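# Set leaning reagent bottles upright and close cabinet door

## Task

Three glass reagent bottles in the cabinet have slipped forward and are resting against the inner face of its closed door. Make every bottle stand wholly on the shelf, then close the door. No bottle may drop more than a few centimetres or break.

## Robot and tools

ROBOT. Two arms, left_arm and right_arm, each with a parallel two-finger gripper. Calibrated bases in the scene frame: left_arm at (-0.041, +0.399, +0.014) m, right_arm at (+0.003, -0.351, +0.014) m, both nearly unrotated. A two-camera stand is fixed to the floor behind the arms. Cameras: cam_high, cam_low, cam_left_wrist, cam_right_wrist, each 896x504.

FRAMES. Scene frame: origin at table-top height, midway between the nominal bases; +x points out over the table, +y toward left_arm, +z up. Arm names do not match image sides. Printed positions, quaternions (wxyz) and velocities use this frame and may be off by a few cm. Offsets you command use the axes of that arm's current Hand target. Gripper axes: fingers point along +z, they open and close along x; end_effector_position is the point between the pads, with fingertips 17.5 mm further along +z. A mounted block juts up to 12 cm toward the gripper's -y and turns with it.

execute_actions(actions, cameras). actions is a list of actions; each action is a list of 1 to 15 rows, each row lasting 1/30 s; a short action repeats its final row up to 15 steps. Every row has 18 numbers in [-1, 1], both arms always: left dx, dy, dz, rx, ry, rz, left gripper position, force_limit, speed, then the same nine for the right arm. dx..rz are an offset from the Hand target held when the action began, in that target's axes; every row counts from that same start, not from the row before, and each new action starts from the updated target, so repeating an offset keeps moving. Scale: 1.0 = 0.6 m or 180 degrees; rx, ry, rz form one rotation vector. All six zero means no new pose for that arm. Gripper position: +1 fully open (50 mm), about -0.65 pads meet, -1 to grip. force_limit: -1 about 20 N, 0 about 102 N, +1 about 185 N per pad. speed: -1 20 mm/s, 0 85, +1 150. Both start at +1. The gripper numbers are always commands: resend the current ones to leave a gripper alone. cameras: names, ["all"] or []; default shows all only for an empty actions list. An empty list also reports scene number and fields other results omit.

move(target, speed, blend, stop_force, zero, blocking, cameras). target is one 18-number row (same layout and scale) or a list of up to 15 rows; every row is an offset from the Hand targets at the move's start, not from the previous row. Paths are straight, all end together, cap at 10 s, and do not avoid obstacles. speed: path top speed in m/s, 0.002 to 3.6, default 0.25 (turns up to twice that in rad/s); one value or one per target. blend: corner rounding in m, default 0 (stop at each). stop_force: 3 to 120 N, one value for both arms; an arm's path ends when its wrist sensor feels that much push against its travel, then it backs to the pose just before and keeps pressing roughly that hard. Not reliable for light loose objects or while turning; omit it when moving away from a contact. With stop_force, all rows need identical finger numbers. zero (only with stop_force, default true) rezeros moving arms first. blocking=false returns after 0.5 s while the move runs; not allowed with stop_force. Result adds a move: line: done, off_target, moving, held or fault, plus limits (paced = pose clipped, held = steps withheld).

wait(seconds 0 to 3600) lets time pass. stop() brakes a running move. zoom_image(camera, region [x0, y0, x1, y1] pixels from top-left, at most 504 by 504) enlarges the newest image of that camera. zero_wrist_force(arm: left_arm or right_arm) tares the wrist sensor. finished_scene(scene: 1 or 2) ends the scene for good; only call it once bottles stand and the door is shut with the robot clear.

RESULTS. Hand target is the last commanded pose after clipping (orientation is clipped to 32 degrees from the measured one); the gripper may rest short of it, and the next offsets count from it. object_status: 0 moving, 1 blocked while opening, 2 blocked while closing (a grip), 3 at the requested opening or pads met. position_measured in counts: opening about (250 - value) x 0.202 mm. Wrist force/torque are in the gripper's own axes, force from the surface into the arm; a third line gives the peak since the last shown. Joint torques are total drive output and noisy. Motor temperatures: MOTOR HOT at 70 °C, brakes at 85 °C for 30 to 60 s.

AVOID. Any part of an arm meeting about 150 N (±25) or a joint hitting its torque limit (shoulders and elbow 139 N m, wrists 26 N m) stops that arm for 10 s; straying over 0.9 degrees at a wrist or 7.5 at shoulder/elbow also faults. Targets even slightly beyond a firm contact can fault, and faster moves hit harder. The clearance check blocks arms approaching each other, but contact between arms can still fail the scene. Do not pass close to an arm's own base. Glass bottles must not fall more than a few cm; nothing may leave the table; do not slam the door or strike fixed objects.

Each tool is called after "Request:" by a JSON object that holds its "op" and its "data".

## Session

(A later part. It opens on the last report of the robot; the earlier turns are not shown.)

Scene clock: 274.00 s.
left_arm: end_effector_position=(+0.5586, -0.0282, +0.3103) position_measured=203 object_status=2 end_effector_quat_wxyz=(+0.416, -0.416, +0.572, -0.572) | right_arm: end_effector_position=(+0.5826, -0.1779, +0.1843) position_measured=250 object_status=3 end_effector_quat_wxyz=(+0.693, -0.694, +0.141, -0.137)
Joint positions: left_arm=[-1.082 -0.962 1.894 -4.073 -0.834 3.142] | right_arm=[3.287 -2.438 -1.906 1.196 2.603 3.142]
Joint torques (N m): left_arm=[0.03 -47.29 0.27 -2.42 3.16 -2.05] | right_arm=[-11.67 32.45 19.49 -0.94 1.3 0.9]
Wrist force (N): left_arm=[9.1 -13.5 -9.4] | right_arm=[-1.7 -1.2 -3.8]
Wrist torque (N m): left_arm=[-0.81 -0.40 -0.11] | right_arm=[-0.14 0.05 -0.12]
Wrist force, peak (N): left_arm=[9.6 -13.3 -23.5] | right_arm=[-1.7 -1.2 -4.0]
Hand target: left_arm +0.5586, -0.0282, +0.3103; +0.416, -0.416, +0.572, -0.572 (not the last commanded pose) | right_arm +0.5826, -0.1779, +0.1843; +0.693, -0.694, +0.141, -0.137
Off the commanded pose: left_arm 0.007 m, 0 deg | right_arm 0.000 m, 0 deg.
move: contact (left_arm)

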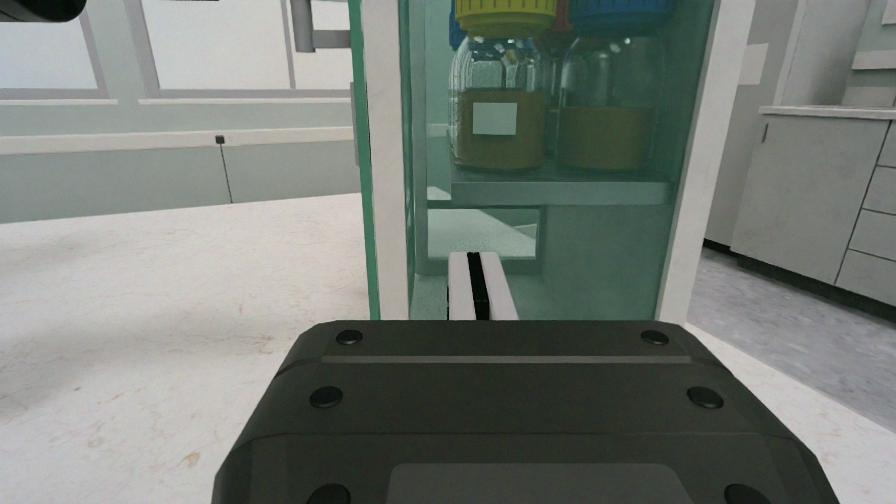

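Request:
{"op": "zoom_image", "data": {"camera": "cam_right_wrist", "region": [436, 10, 476, 70]}}

Request:
{"op": "zoom_image", "data": {"camera": "cam_right_wrist", "region": [436, 130, 476, 190]}}

Scaled by 8.400.

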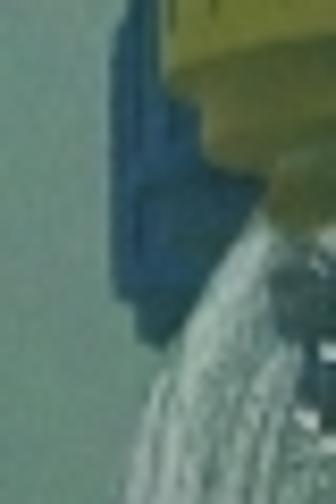

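Scaled by 8.400.

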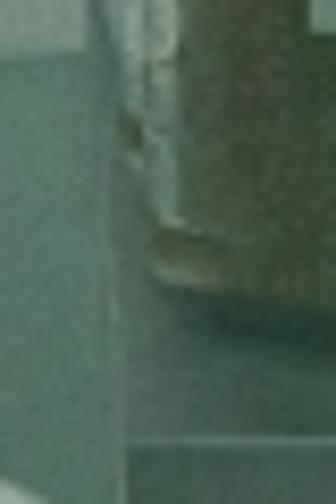

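Request:
{"op": "move", "data": {"target": [[-0.0150,0,-0.0590,0,0.0283,0,-1,-0.8,-0.7, -0.0426,-0.0265,-0.0039,0,0.0548,0,-1,-1,0],[-0.0383,0,-0.1162,0,0.0578,0,-1,-0.8,-0.7, -0.0851,-0.0530,-0.0079,0,0.1096,0,-1,-1,0],[-0.0690,0,-0.1698,0,0.0867,0,-1,-0.8,-0.7, -0.1277,-0.0795,-0.0118,0,0.1644,0,-1,-1,0],[-0.1057,0,-0.2193,0,0.1156,0,-1,-0.8,-0.7, -0.1277,-0.0795,-0.0118,0,0.1644,0,-1,-1,0],[-0.1483,0,-0.2643,0,0.1444,0,-1,-0.8,-0.7, -0.1277,-0.0795,-0.0118,0,0.1644,0,-1,-1,0],[-0.1958,0,-0.3038,0,0.1733,0,-1,-0.8,-0.7, -0.1277,-0.0795,-0.0118,0,0.1644,0,-1,-1,0],[-0.2413,0,-0.3313,0,0.1983,0,-1,-0.8,-0.7, -0.1658,-0.0795,0.1730,0,0.2339,0,-1,-1,0],[-0.2883,0,-0.3527,0,0.2222,0,-1,-0.8,-0.7, -0.2038,-0.0795,0.3577,0,0.3033,0,-1,-1,0]], "speed": [0.08,0.1,0.1,0.09,0.09,0.09,0.25,0.25], "blend": [0.004,0.004,0.004,0.004,0.004,0.004,0.004,0], "cameras": ["cam_right_wrist"]}}

Scene clock: 288.50 s.
left_arm: end_effector_position=(+0.4107, +0.2016, +0.3105) position_measured=203 object_status=2 end_effector_quat_wxyz=(+0.195, -0.195, +0.680, -0.679) | right_arm: end_effector_position=(+0.5529, +0.0673, +0.2321) position_measured=250 object_status=3 end_effector_quat_wxyz=(+0.551, -0.554, +0.443, -0.440)
Joint positions: left_arm=[-0.399 -1.226 2.428 -4.343 -2.215 3.142] | right_arm=[4.316 -2.308 -1.979 1.133 0.622 3.152]
Joint torques (N m): left_arm=[18.03 -7.43 -31.63 5.34 7.67 2.51] | right_arm=[11.61 29.33 21.96 -0.96 -1.3 1.51]
Wrist force (N): left_arm=[39.2 -4.0 -19.4] | right_arm=[-1.7 -1.2 -3.6]
Wrist torque (N m): left_arm=[-0.52 -0.19 -0.19] | right_arm=[-0.14 0.10 -0.24]
Wrist force, peak (N): left_arm=[44.8 -3.3 -22.4] | right_arm=[0.2 -1.4 -5.0]
Hand target: left_arm +0.4107, +0.2016, +0.3105; +0.195, -0.195, +0.680, -0.679 | right_arm +0.5529, +0.0674, +0.2321; +0.551, -0.554, +0.443, -0.440
Off the commanded pose: left_arm 0.000 m, 0 deg | right_arm 0.000 m, 0 deg.
move: done

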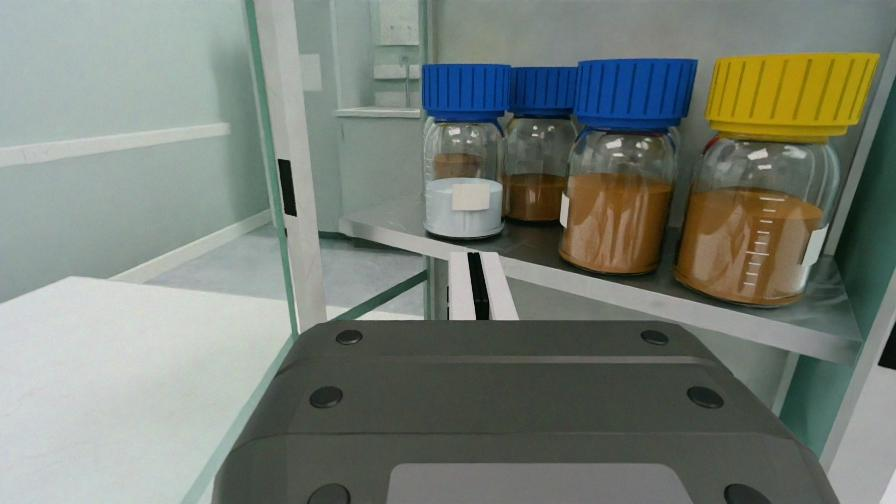

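Request:
{"op": "move", "data": {"target": [[0.0016,0,0,0,0,0,-1,-0.8,-0.7, 0.0860,0,0.1229,0,0,0,-1,-1,0],[0.0016,0,0,0,0,0,-1,-0.8,-0.7, 0.1018,0,0.1454,0,0,0,-1,-1,0]], "speed": [0.18,0.05], "blend": [0.005,0], "stop_force": 15, "cameras": ["cam_right_wrist"]}}

Scene clock: 290.83 s.
left_arm: end_effector_position=(+0.4103, +0.2013, +0.3104) position_measured=203 object_status=2 end_effector_quat_wxyz=(+0.195, -0.195, +0.680, -0.679) | right_arm: end_effector_position=(+0.6514, +0.0270, +0.2314) position_measured=250 object_status=3 end_effector_quat_wxyz=(+0.551, -0.554, +0.443, -0.440)
Joint positions: left_arm=[-0.4 -1.226 2.429 -4.343 -2.214 3.142] | right_arm=[4.091 -2.358 -1.848 1.055 0.847 3.149]
Joint torques (N m): left_arm=[12.96 -7.72 -26.34 3.88 4.99 2.38] | right_arm=[-12.63 32.84 23.66 -0.58 1.17 -1.52]
Wrist force (N): left_arm=[23.3 -6.8 -11.4] | right_arm=[-2.5 -2.1 -4.7]
Wrist torque (N m): left_arm=[-0.59 -0.22 -0.18] | right_arm=[-0.18 0.07 -0.10]
Wrist force, peak (N): left_arm=[39.2 -4.2 -19.8] | right_arm=[-2.7 -2.2 -4.7]
Hand target: left_arm +0.4103, +0.2014, +0.3104; +0.195, -0.195, +0.680, -0.679 (not the last commanded pose) | right_arm +0.6514, +0.0270, +0.2314; +0.551, -0.554, +0.443, -0.440
Off the commanded pose: left_arm 0.001 m, 0 deg | right_arm 0.000 m, 0 deg.
move: contact (left_arm)

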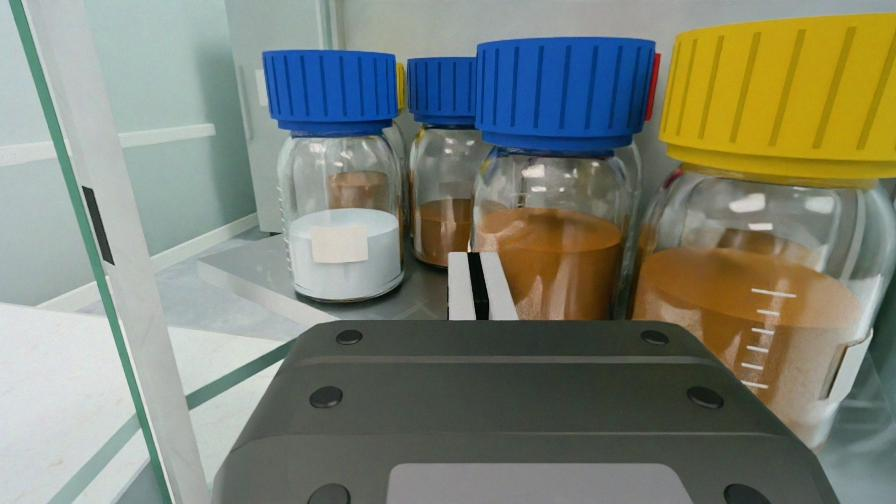

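Request:
{"op": "move", "data": {"target": [[0,0,0,0,0,0,-1,-0.8,-0.7, -0.0301,0,-0.0430,0,0,0,-1,-1,0],[0,0,0,0,0,0,-1,-0.8,-0.7, -0.1553,0,0.0447,0,0,0,-1,-1,0],[0,0,0,0,0,0,-1,-0.8,-0.7, -0.1252,0,0.0877,0,0,0,-1,-1,0]], "speed": [0.12,0.18,0.05], "blend": [0.005,0.005,0], "stop_force": 15, "cameras": ["cam_right_wrist"]}}

Scene clock: 293.87 s.
left_arm: end_effector_position=(+0.4103, +0.2014, +0.3104) position_measured=203 object_status=2 end_effector_quat_wxyz=(+0.195, -0.195, +0.680, -0.679) | right_arm: end_effector_position=(+0.6862, +0.1119, +0.2311) position_measured=250 object_status=3 end_effector_quat_wxyz=(+0.551, -0.554, +0.443, -0.440)
Joint positions: left_arm=[-0.4 -1.226 2.429 -4.343 -2.214 3.142] | right_arm=[4.128 -2.47 -1.574 0.893 0.81 3.149]
Joint torques (N m): left_arm=[12.39 -8.72 -25.31 3.93 6.44 2.36] | right_arm=[-12.58 39.75 27.14 -0.58 1.27 -1.59]
Wrist force (N): left_arm=[23.5 -6.9 -11.4] | right_arm=[-2.4 -1.5 -4.0]
Wrist torque (N m): left_arm=[-0.58 -0.25 -0.18] | right_arm=[-0.14 0.14 -0.18]
Wrist force, peak (N): left_arm=[23.6 -7.0 -11.6] | right_arm=[-2.3 -2.0 -4.9]
Hand target: left_arm +0.4103, +0.2014, +0.3104; +0.195, -0.195, +0.680, -0.679 | right_arm +0.6862, +0.1119, +0.2311; +0.551, -0.554, +0.443, -0.440
Off the commanded pose: left_arm 0.000 m, 0 deg | right_arm 0.000 m, 0 deg.
move: done

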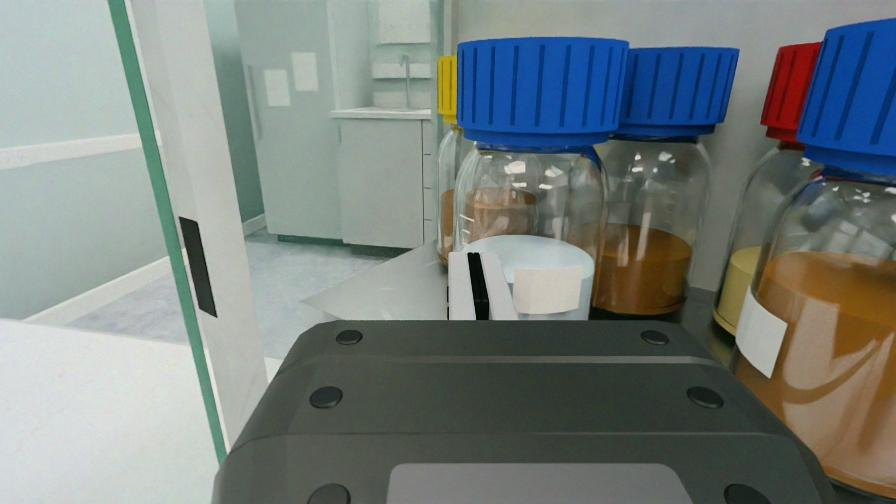

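Request:
{"op": "move", "data": {"target": [0.0008,0,0,0,0,0,-1,-0.8,-0.7, 0.0237,0,-0.2331,0,0,0,-1,-1,0], "speed": 0.3, "cameras": ["cam_right_wrist","cam_left_wrist"]}}

Request:
{"op": "zoom_image", "data": {"camera": "cam_right_wrist", "region": [400, 160, 860, 340]}}

Request:
{"op": "zoom_image", "data": {"camera": "cam_left_wrist", "region": [140, 200, 460, 360]}}

Scene clock: 295.50 s.
left_arm: end_effector_position=(+0.4099, +0.2011, +0.3104) position_measured=203 object_status=2 end_effector_quat_wxyz=(+0.195, -0.195, +0.680, -0.679) | right_arm: end_effector_position=(+0.5530, +0.0672, +0.2321) position_measured=250 object_status=3 end_effector_quat_wxyz=(+0.551, -0.554, +0.443, -0.440)
Joint positions: left_arm=[-0.402 -1.227 2.43 -4.344 -2.212 3.142] | right_arm=[4.315 -2.308 -1.979 1.133 0.623 3.152]
Joint torques (N m): left_arm=[-5.4 -35.49 2.69 -3.02 1.75 2.2] | right_arm=[11.43 57.05 2.51 3.63 -1.26 1.52]
Wrist force (N): left_arm=[5.6 -9.1 -1.9] | right_arm=[-1.6 -1.5 -3.5]
Wrist torque (N m): left_arm=[-0.65 -0.24 -0.17] | right_arm=[-0.20 0.08 -0.23]
Wrist force, peak (N): left_arm=[25.0 -6.8 -12.2] | right_arm=[-1.3 -1.5 -5.1]
Hand target: left_arm +0.4099, +0.2011, +0.3104; +0.195, -0.195, +0.680, -0.679 | right_arm +0.5529, +0.0672, +0.2321; +0.551, -0.554, +0.443, -0.440
Off the commanded pose: left_arm 0.000 m, 0 deg | right_arm 0.000 m, 0 deg.
move: done
Images, in order (width x height): cam_left_wrist 896x504, cam_right_wrist 896x504.

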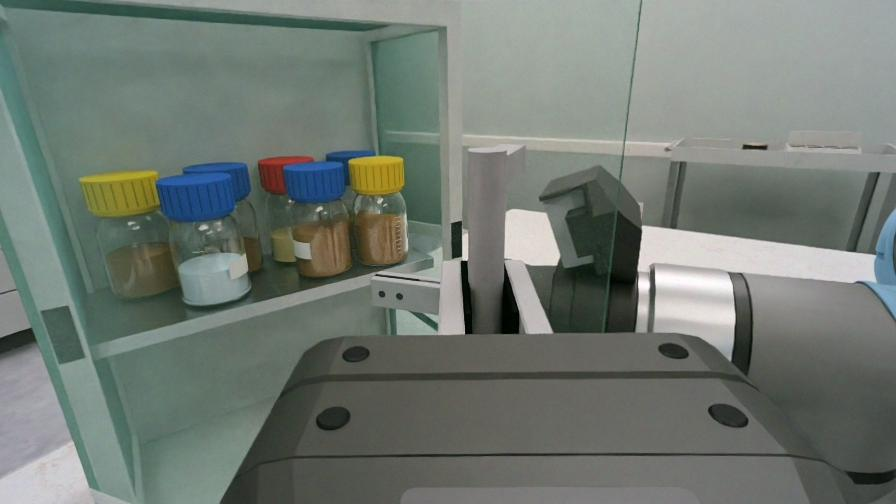

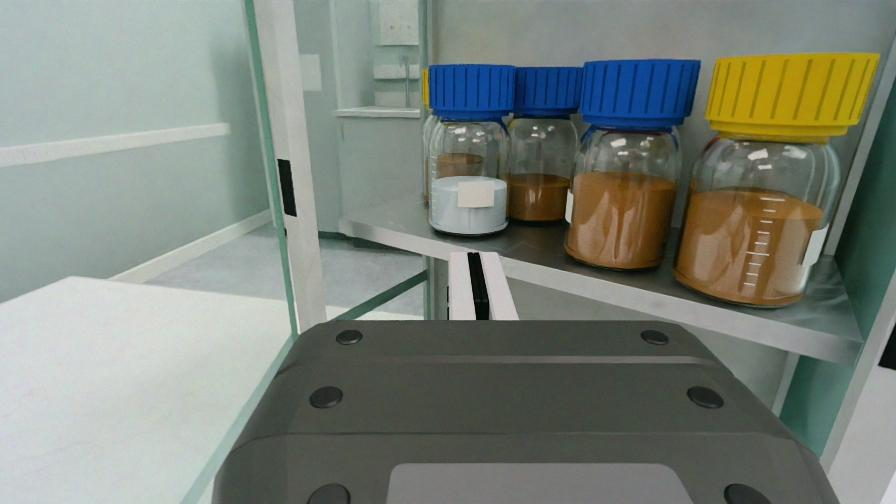

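Scaled by 1.096.

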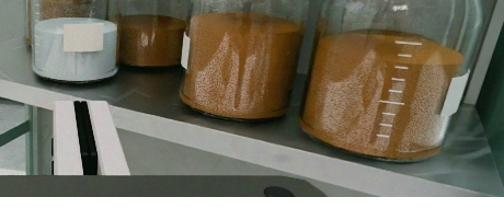

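Scaled by 1.575.

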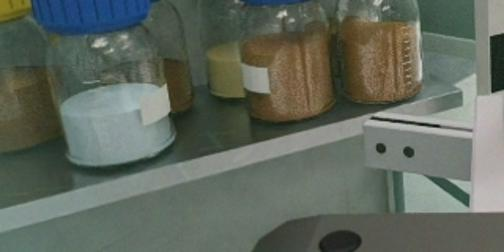

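Request:
{"op": "move", "data": {"target": [[0.0202,0,0.0467,0,-0.0239,0,-1,-0.8,-0.7, 0.3451,0,-0.1523,0,-0.1389,0,-1,-1,0],[0.0365,0,0.0970,0,-0.0489,0,-1,-0.8,-0.7, 0.4097,0.0793,-0.0382,0,-0.3033,0,-1,-1,0],[0.0478,0,0.1578,0,-0.0778,0,-1,-0.8,-0.7, 0.4097,0.0793,-0.0382,0,-0.3033,0,-1,-1,0],[0.0518,0,0.2193,0,-0.1067,0,-1,-0.8,-0.7, 0.4097,0.0793,-0.0382,0,-0.3033,0,-1,-1,0],[0.0483,0,0.2810,0,-0.1356,0,-1,-0.8,-0.7, 0.4097,0.0793,-0.0382,0,-0.3033,0,-1,-1,0],[0.0373,0,0.3417,0,-0.1644,0,-1,-0.8,-0.7, 0.4097,0.0793,-0.0382,0,-0.3033,0,-1,-1,0],[0.0188,0,0.4005,0,-0.1939,0,-1,-0.8,-0.7, 0.4097,0.0793,-0.0382,0,-0.3033,0,-1,-1,0],[0.0050,0,0.4332,0,-0.2100,0,-1,-0.8,-0.7, 0.4097,0.0793,-0.0382,0,-0.3033,0,-1,-1,0],[-0.0027,0,0.4488,0,-0.2183,0,-1,-0.8,-0.7, 0.4097,0.0793,-0.0382,0,-0.3033,0,-1,-1,0]], "speed": [0.3,0.35,0.09,0.09,0.09,0.09,0.09,0.06,0.04], "blend": [0.004,0.004,0.004,0.004,0.004,0.004,0.004,0.003,0]}}

Request:
{"op": "move", "data": {"target": [0.000,0,0.02,0,0,0,-1,-0.8,-0.7, 0,0,0,0,0,0,-1,-1,0], "speed": 0.02, "stop_force": 14, "cameras": ["cam_right_wrist","cam_high"]}}

Request:
{"op": "zoom_image", "data": {"camera": "cam_right_wrist", "region": [320, 0, 560, 240]}}

Scene clock: 302.93 s.
left_arm: end_effector_position=(+0.5541, -0.0262, +0.3102) position_measured=203 object_status=2 end_effector_quat_wxyz=(+0.412, -0.412, +0.575, -0.574) | right_arm: end_effector_position=(+0.5844, -0.1777, +0.1845) position_measured=250 object_status=3 end_effector_quat_wxyz=(+0.693, -0.694, +0.141, -0.137)
Joint positions: left_arm=[-1.083 -0.971 1.912 -4.082 -0.845 3.142] | right_arm=[3.287 -2.44 -1.901 1.192 2.603 3.142]
Joint torques (N m): left_arm=[-4.72 -24.11 -25.07 2.73 0.27 -2.46] | right_arm=[-12.05 32 19.39 -1.15 1.3 1.42]
Wrist force (N): left_arm=[-2.6 -9.9 2.3] | right_arm=[-1.6 -1.3 -3.6]
Wrist torque (N m): left_arm=[-0.67 -0.58 -0.13] | right_arm=[-0.17 0.04 -0.19]
Wrist force, peak (N): left_arm=[38.2 -10.8 -13.0] | right_arm=[-0.7 -1.8 -5.4]
Hand target: left_arm +0.5542, -0.0263, +0.3102; +0.412, -0.412, +0.575, -0.574 | right_arm +0.5844, -0.1777, +0.1845; +0.693, -0.694, +0.141, -0.137
Off the commanded pose: left_arm 0.000 m, 0 deg | right_arm 0.000 m, 0 deg.
move: done

Scene clock: 304.37 s.
left_arm: end_effector_position=(+0.5586, -0.0279, +0.3102) position_measured=203 object_status=2 end_effector_quat_wxyz=(+0.412, -0.412, +0.575, -0.574) | right_arm: end_effector_position=(+0.5844, -0.1777, +0.1845) position_measured=250 object_status=3 end_effector_quat_wxyz=(+0.693, -0.694, +0.141, -0.137)
Joint positions: left_arm=[-1.076 -0.965 1.899 -4.075 -0.852 3.142] | right_arm=[3.287 -2.44 -1.901 1.192 2.603 3.142]
Joint torques (N m): left_arm=[6.09 -49.09 1.26 -2.96 5.23 -2.21] | right_arm=[-11.31 31.9 19.7 -1.02 1.32 1.51]
Wrist force (N): left_arm=[17.8 -12.4 -10.1] | right_arm=[-1.5 -1.5 -3.7]
Wrist torque (N m): left_arm=[-0.73 -0.36 -0.15] | right_arm=[-0.21 0.02 -0.19]
Wrist force, peak (N): left_arm=[19.1 -11.1 -24.6] | right_arm=[-1.7 -1.4 -3.9]
Hand target: left_arm +0.5586, -0.0280, +0.3102; +0.412, -0.412, +0.575, -0.574 (not the last commanded pose) | right_arm +0.5844, -0.1777, +0.1845; +0.693, -0.694, +0.141, -0.137
Off the commanded pose: left_arm 0.007 m, 0 deg | right_arm 0.000 m, 0 deg.
move: contact (left_arm)
Images, in order (width x height): cam_high 896x504, cam_right_wrist 896x504.

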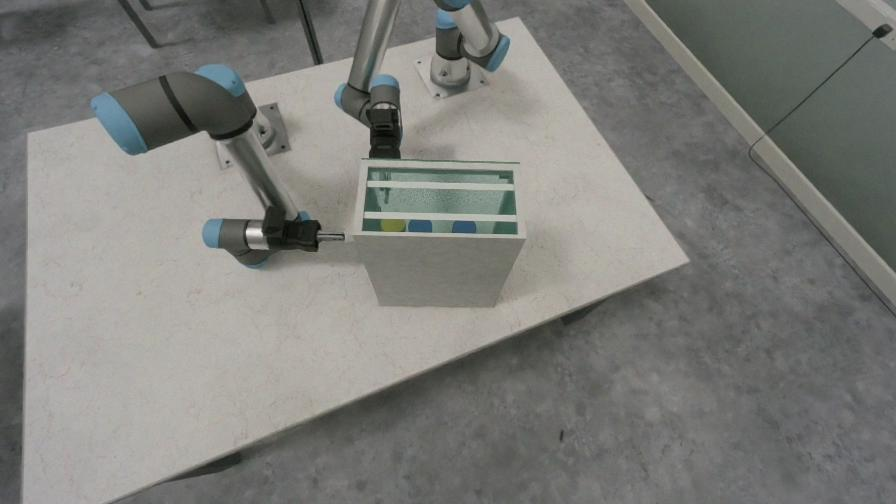

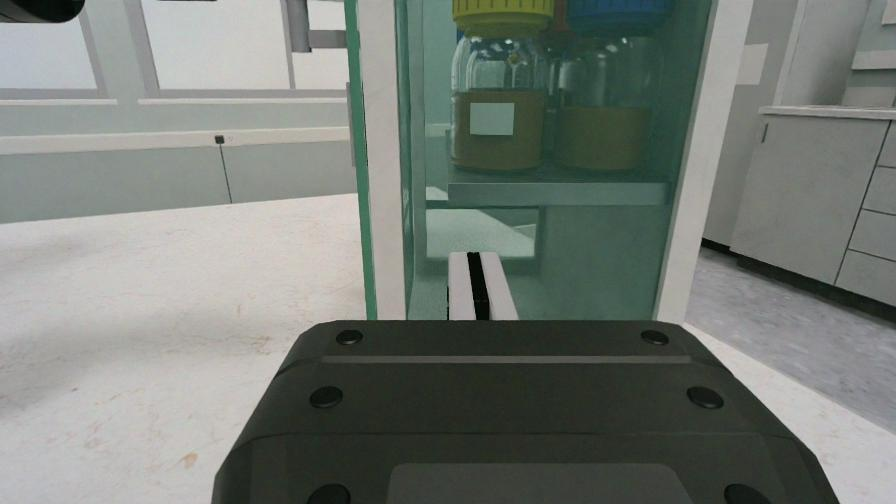

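Scaled by 2.100.

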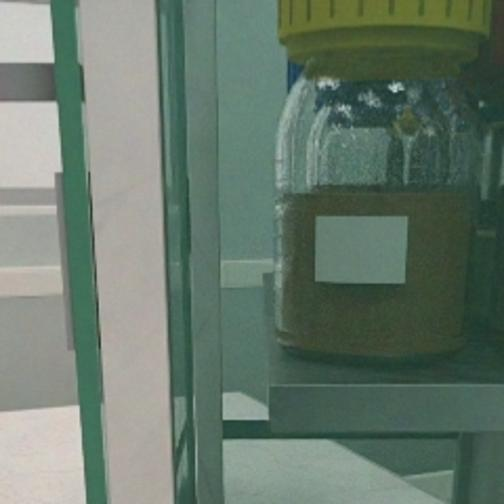

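Request:
{"op": "move", "data": {"target": [[0,0,0,0,0,0,0.2,-0.8,-0.5, 0,0,0,0,0,0,-1,-1,0],[0,0,-0.2,0,0,0,0.2,-0.8,-0.5, 0,0,0,0,0,0,-1,-1,0]], "speed": [0.05,0.15], "cameras": ["cam_right_wrist","cam_high","cam_left_wrist"]}}

Request:
{"op": "zoom_image", "data": {"camera": "cam_right_wrist", "region": [320, 0, 560, 240]}}

Scene clock: 306.73 s.
left_arm: end_effector_position=(+0.4450, +0.0105, +0.3103) position_measured=123 object_status=3 end_effector_quat_wxyz=(+0.412, -0.412, +0.575, -0.574) | right_arm: end_effector_position=(+0.5844, -0.1777, +0.1845) position_measured=250 object_status=3 end_effector_quat_wxyz=(+0.693, -0.694, +0.141, -0.137)
Joint positions: left_arm=[-1.286 -1.12 2.214 -4.235 -0.643 3.141] | right_arm=[3.287 -2.44 -1.901 1.192 2.603 3.142]
Joint torques (N m): left_arm=[-6.6 -45.98 -0.58 -4.35 1.38 2.19] | right_arm=[-11.88 32.64 19.8 -1.09 1.29 1.37]
Wrist force (N): left_arm=[1.5 -1.3 -0.5] | right_arm=[-1.4 -1.5 -3.8]
Wrist torque (N m): left_arm=[-0.61 -0.21 -0.11] | right_arm=[-0.20 0.01 -0.19]
Wrist force, peak (N): left_arm=[18.0 -12.6 -9.8] | right_arm=[-1.6 -1.3 -4.0]
Hand target: left_arm +0.4449, +0.0105, +0.3103; +0.412, -0.412, +0.575, -0.574 | right_arm +0.5844, -0.1777, +0.1845; +0.693, -0.694, +0.141, -0.137
Off the commanded pose: left_arm 0.000 m, 0 deg | right_arm 0.000 m, 0 deg.
move: done
Images, in order (width x height): cam_high 896x504, cam_left_wrist 896x504, cam_right_wrist 896x504.

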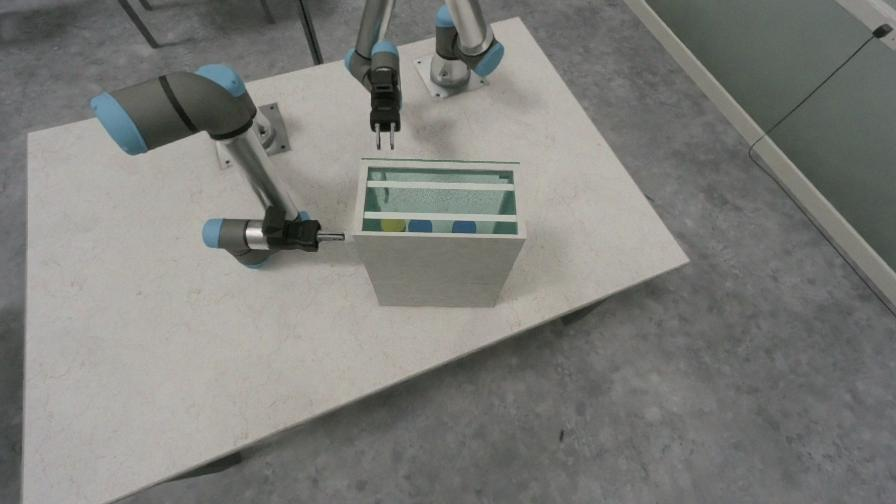

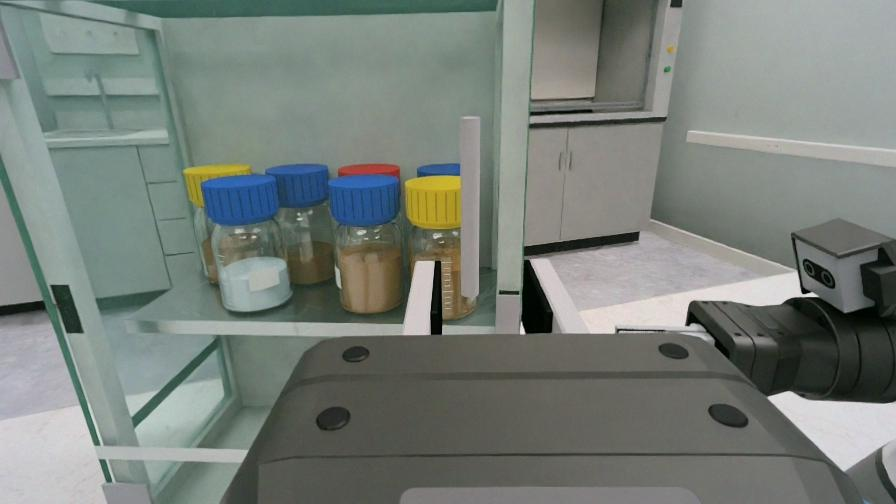

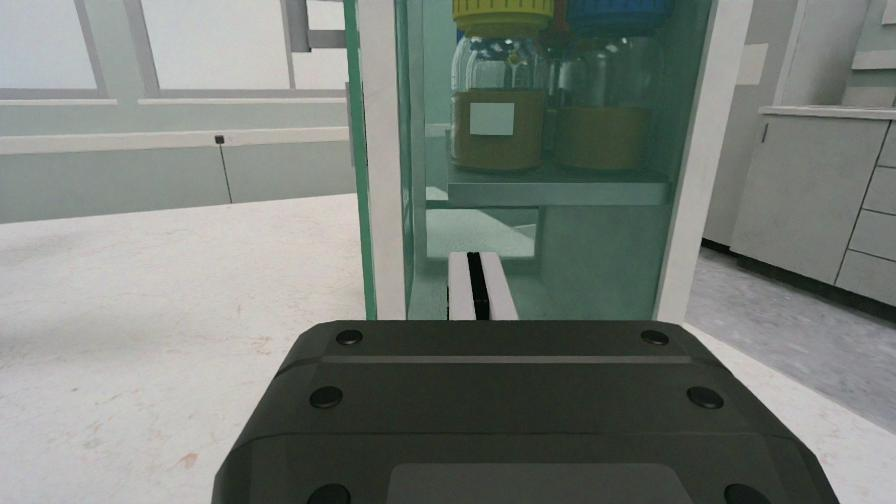

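Scaled by 2.100.

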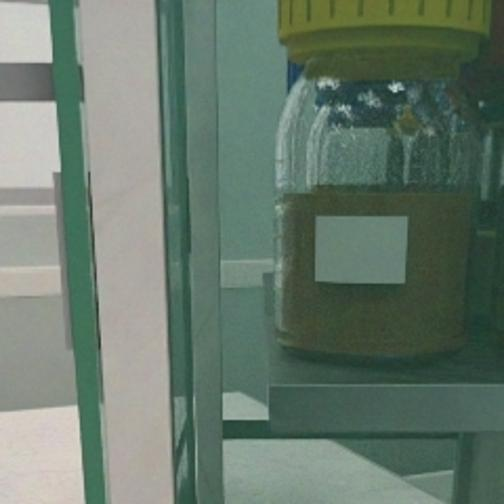

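Request:
{"op": "finished_scene", "data": {"scene": 1}}

The scene is finished: the task was done.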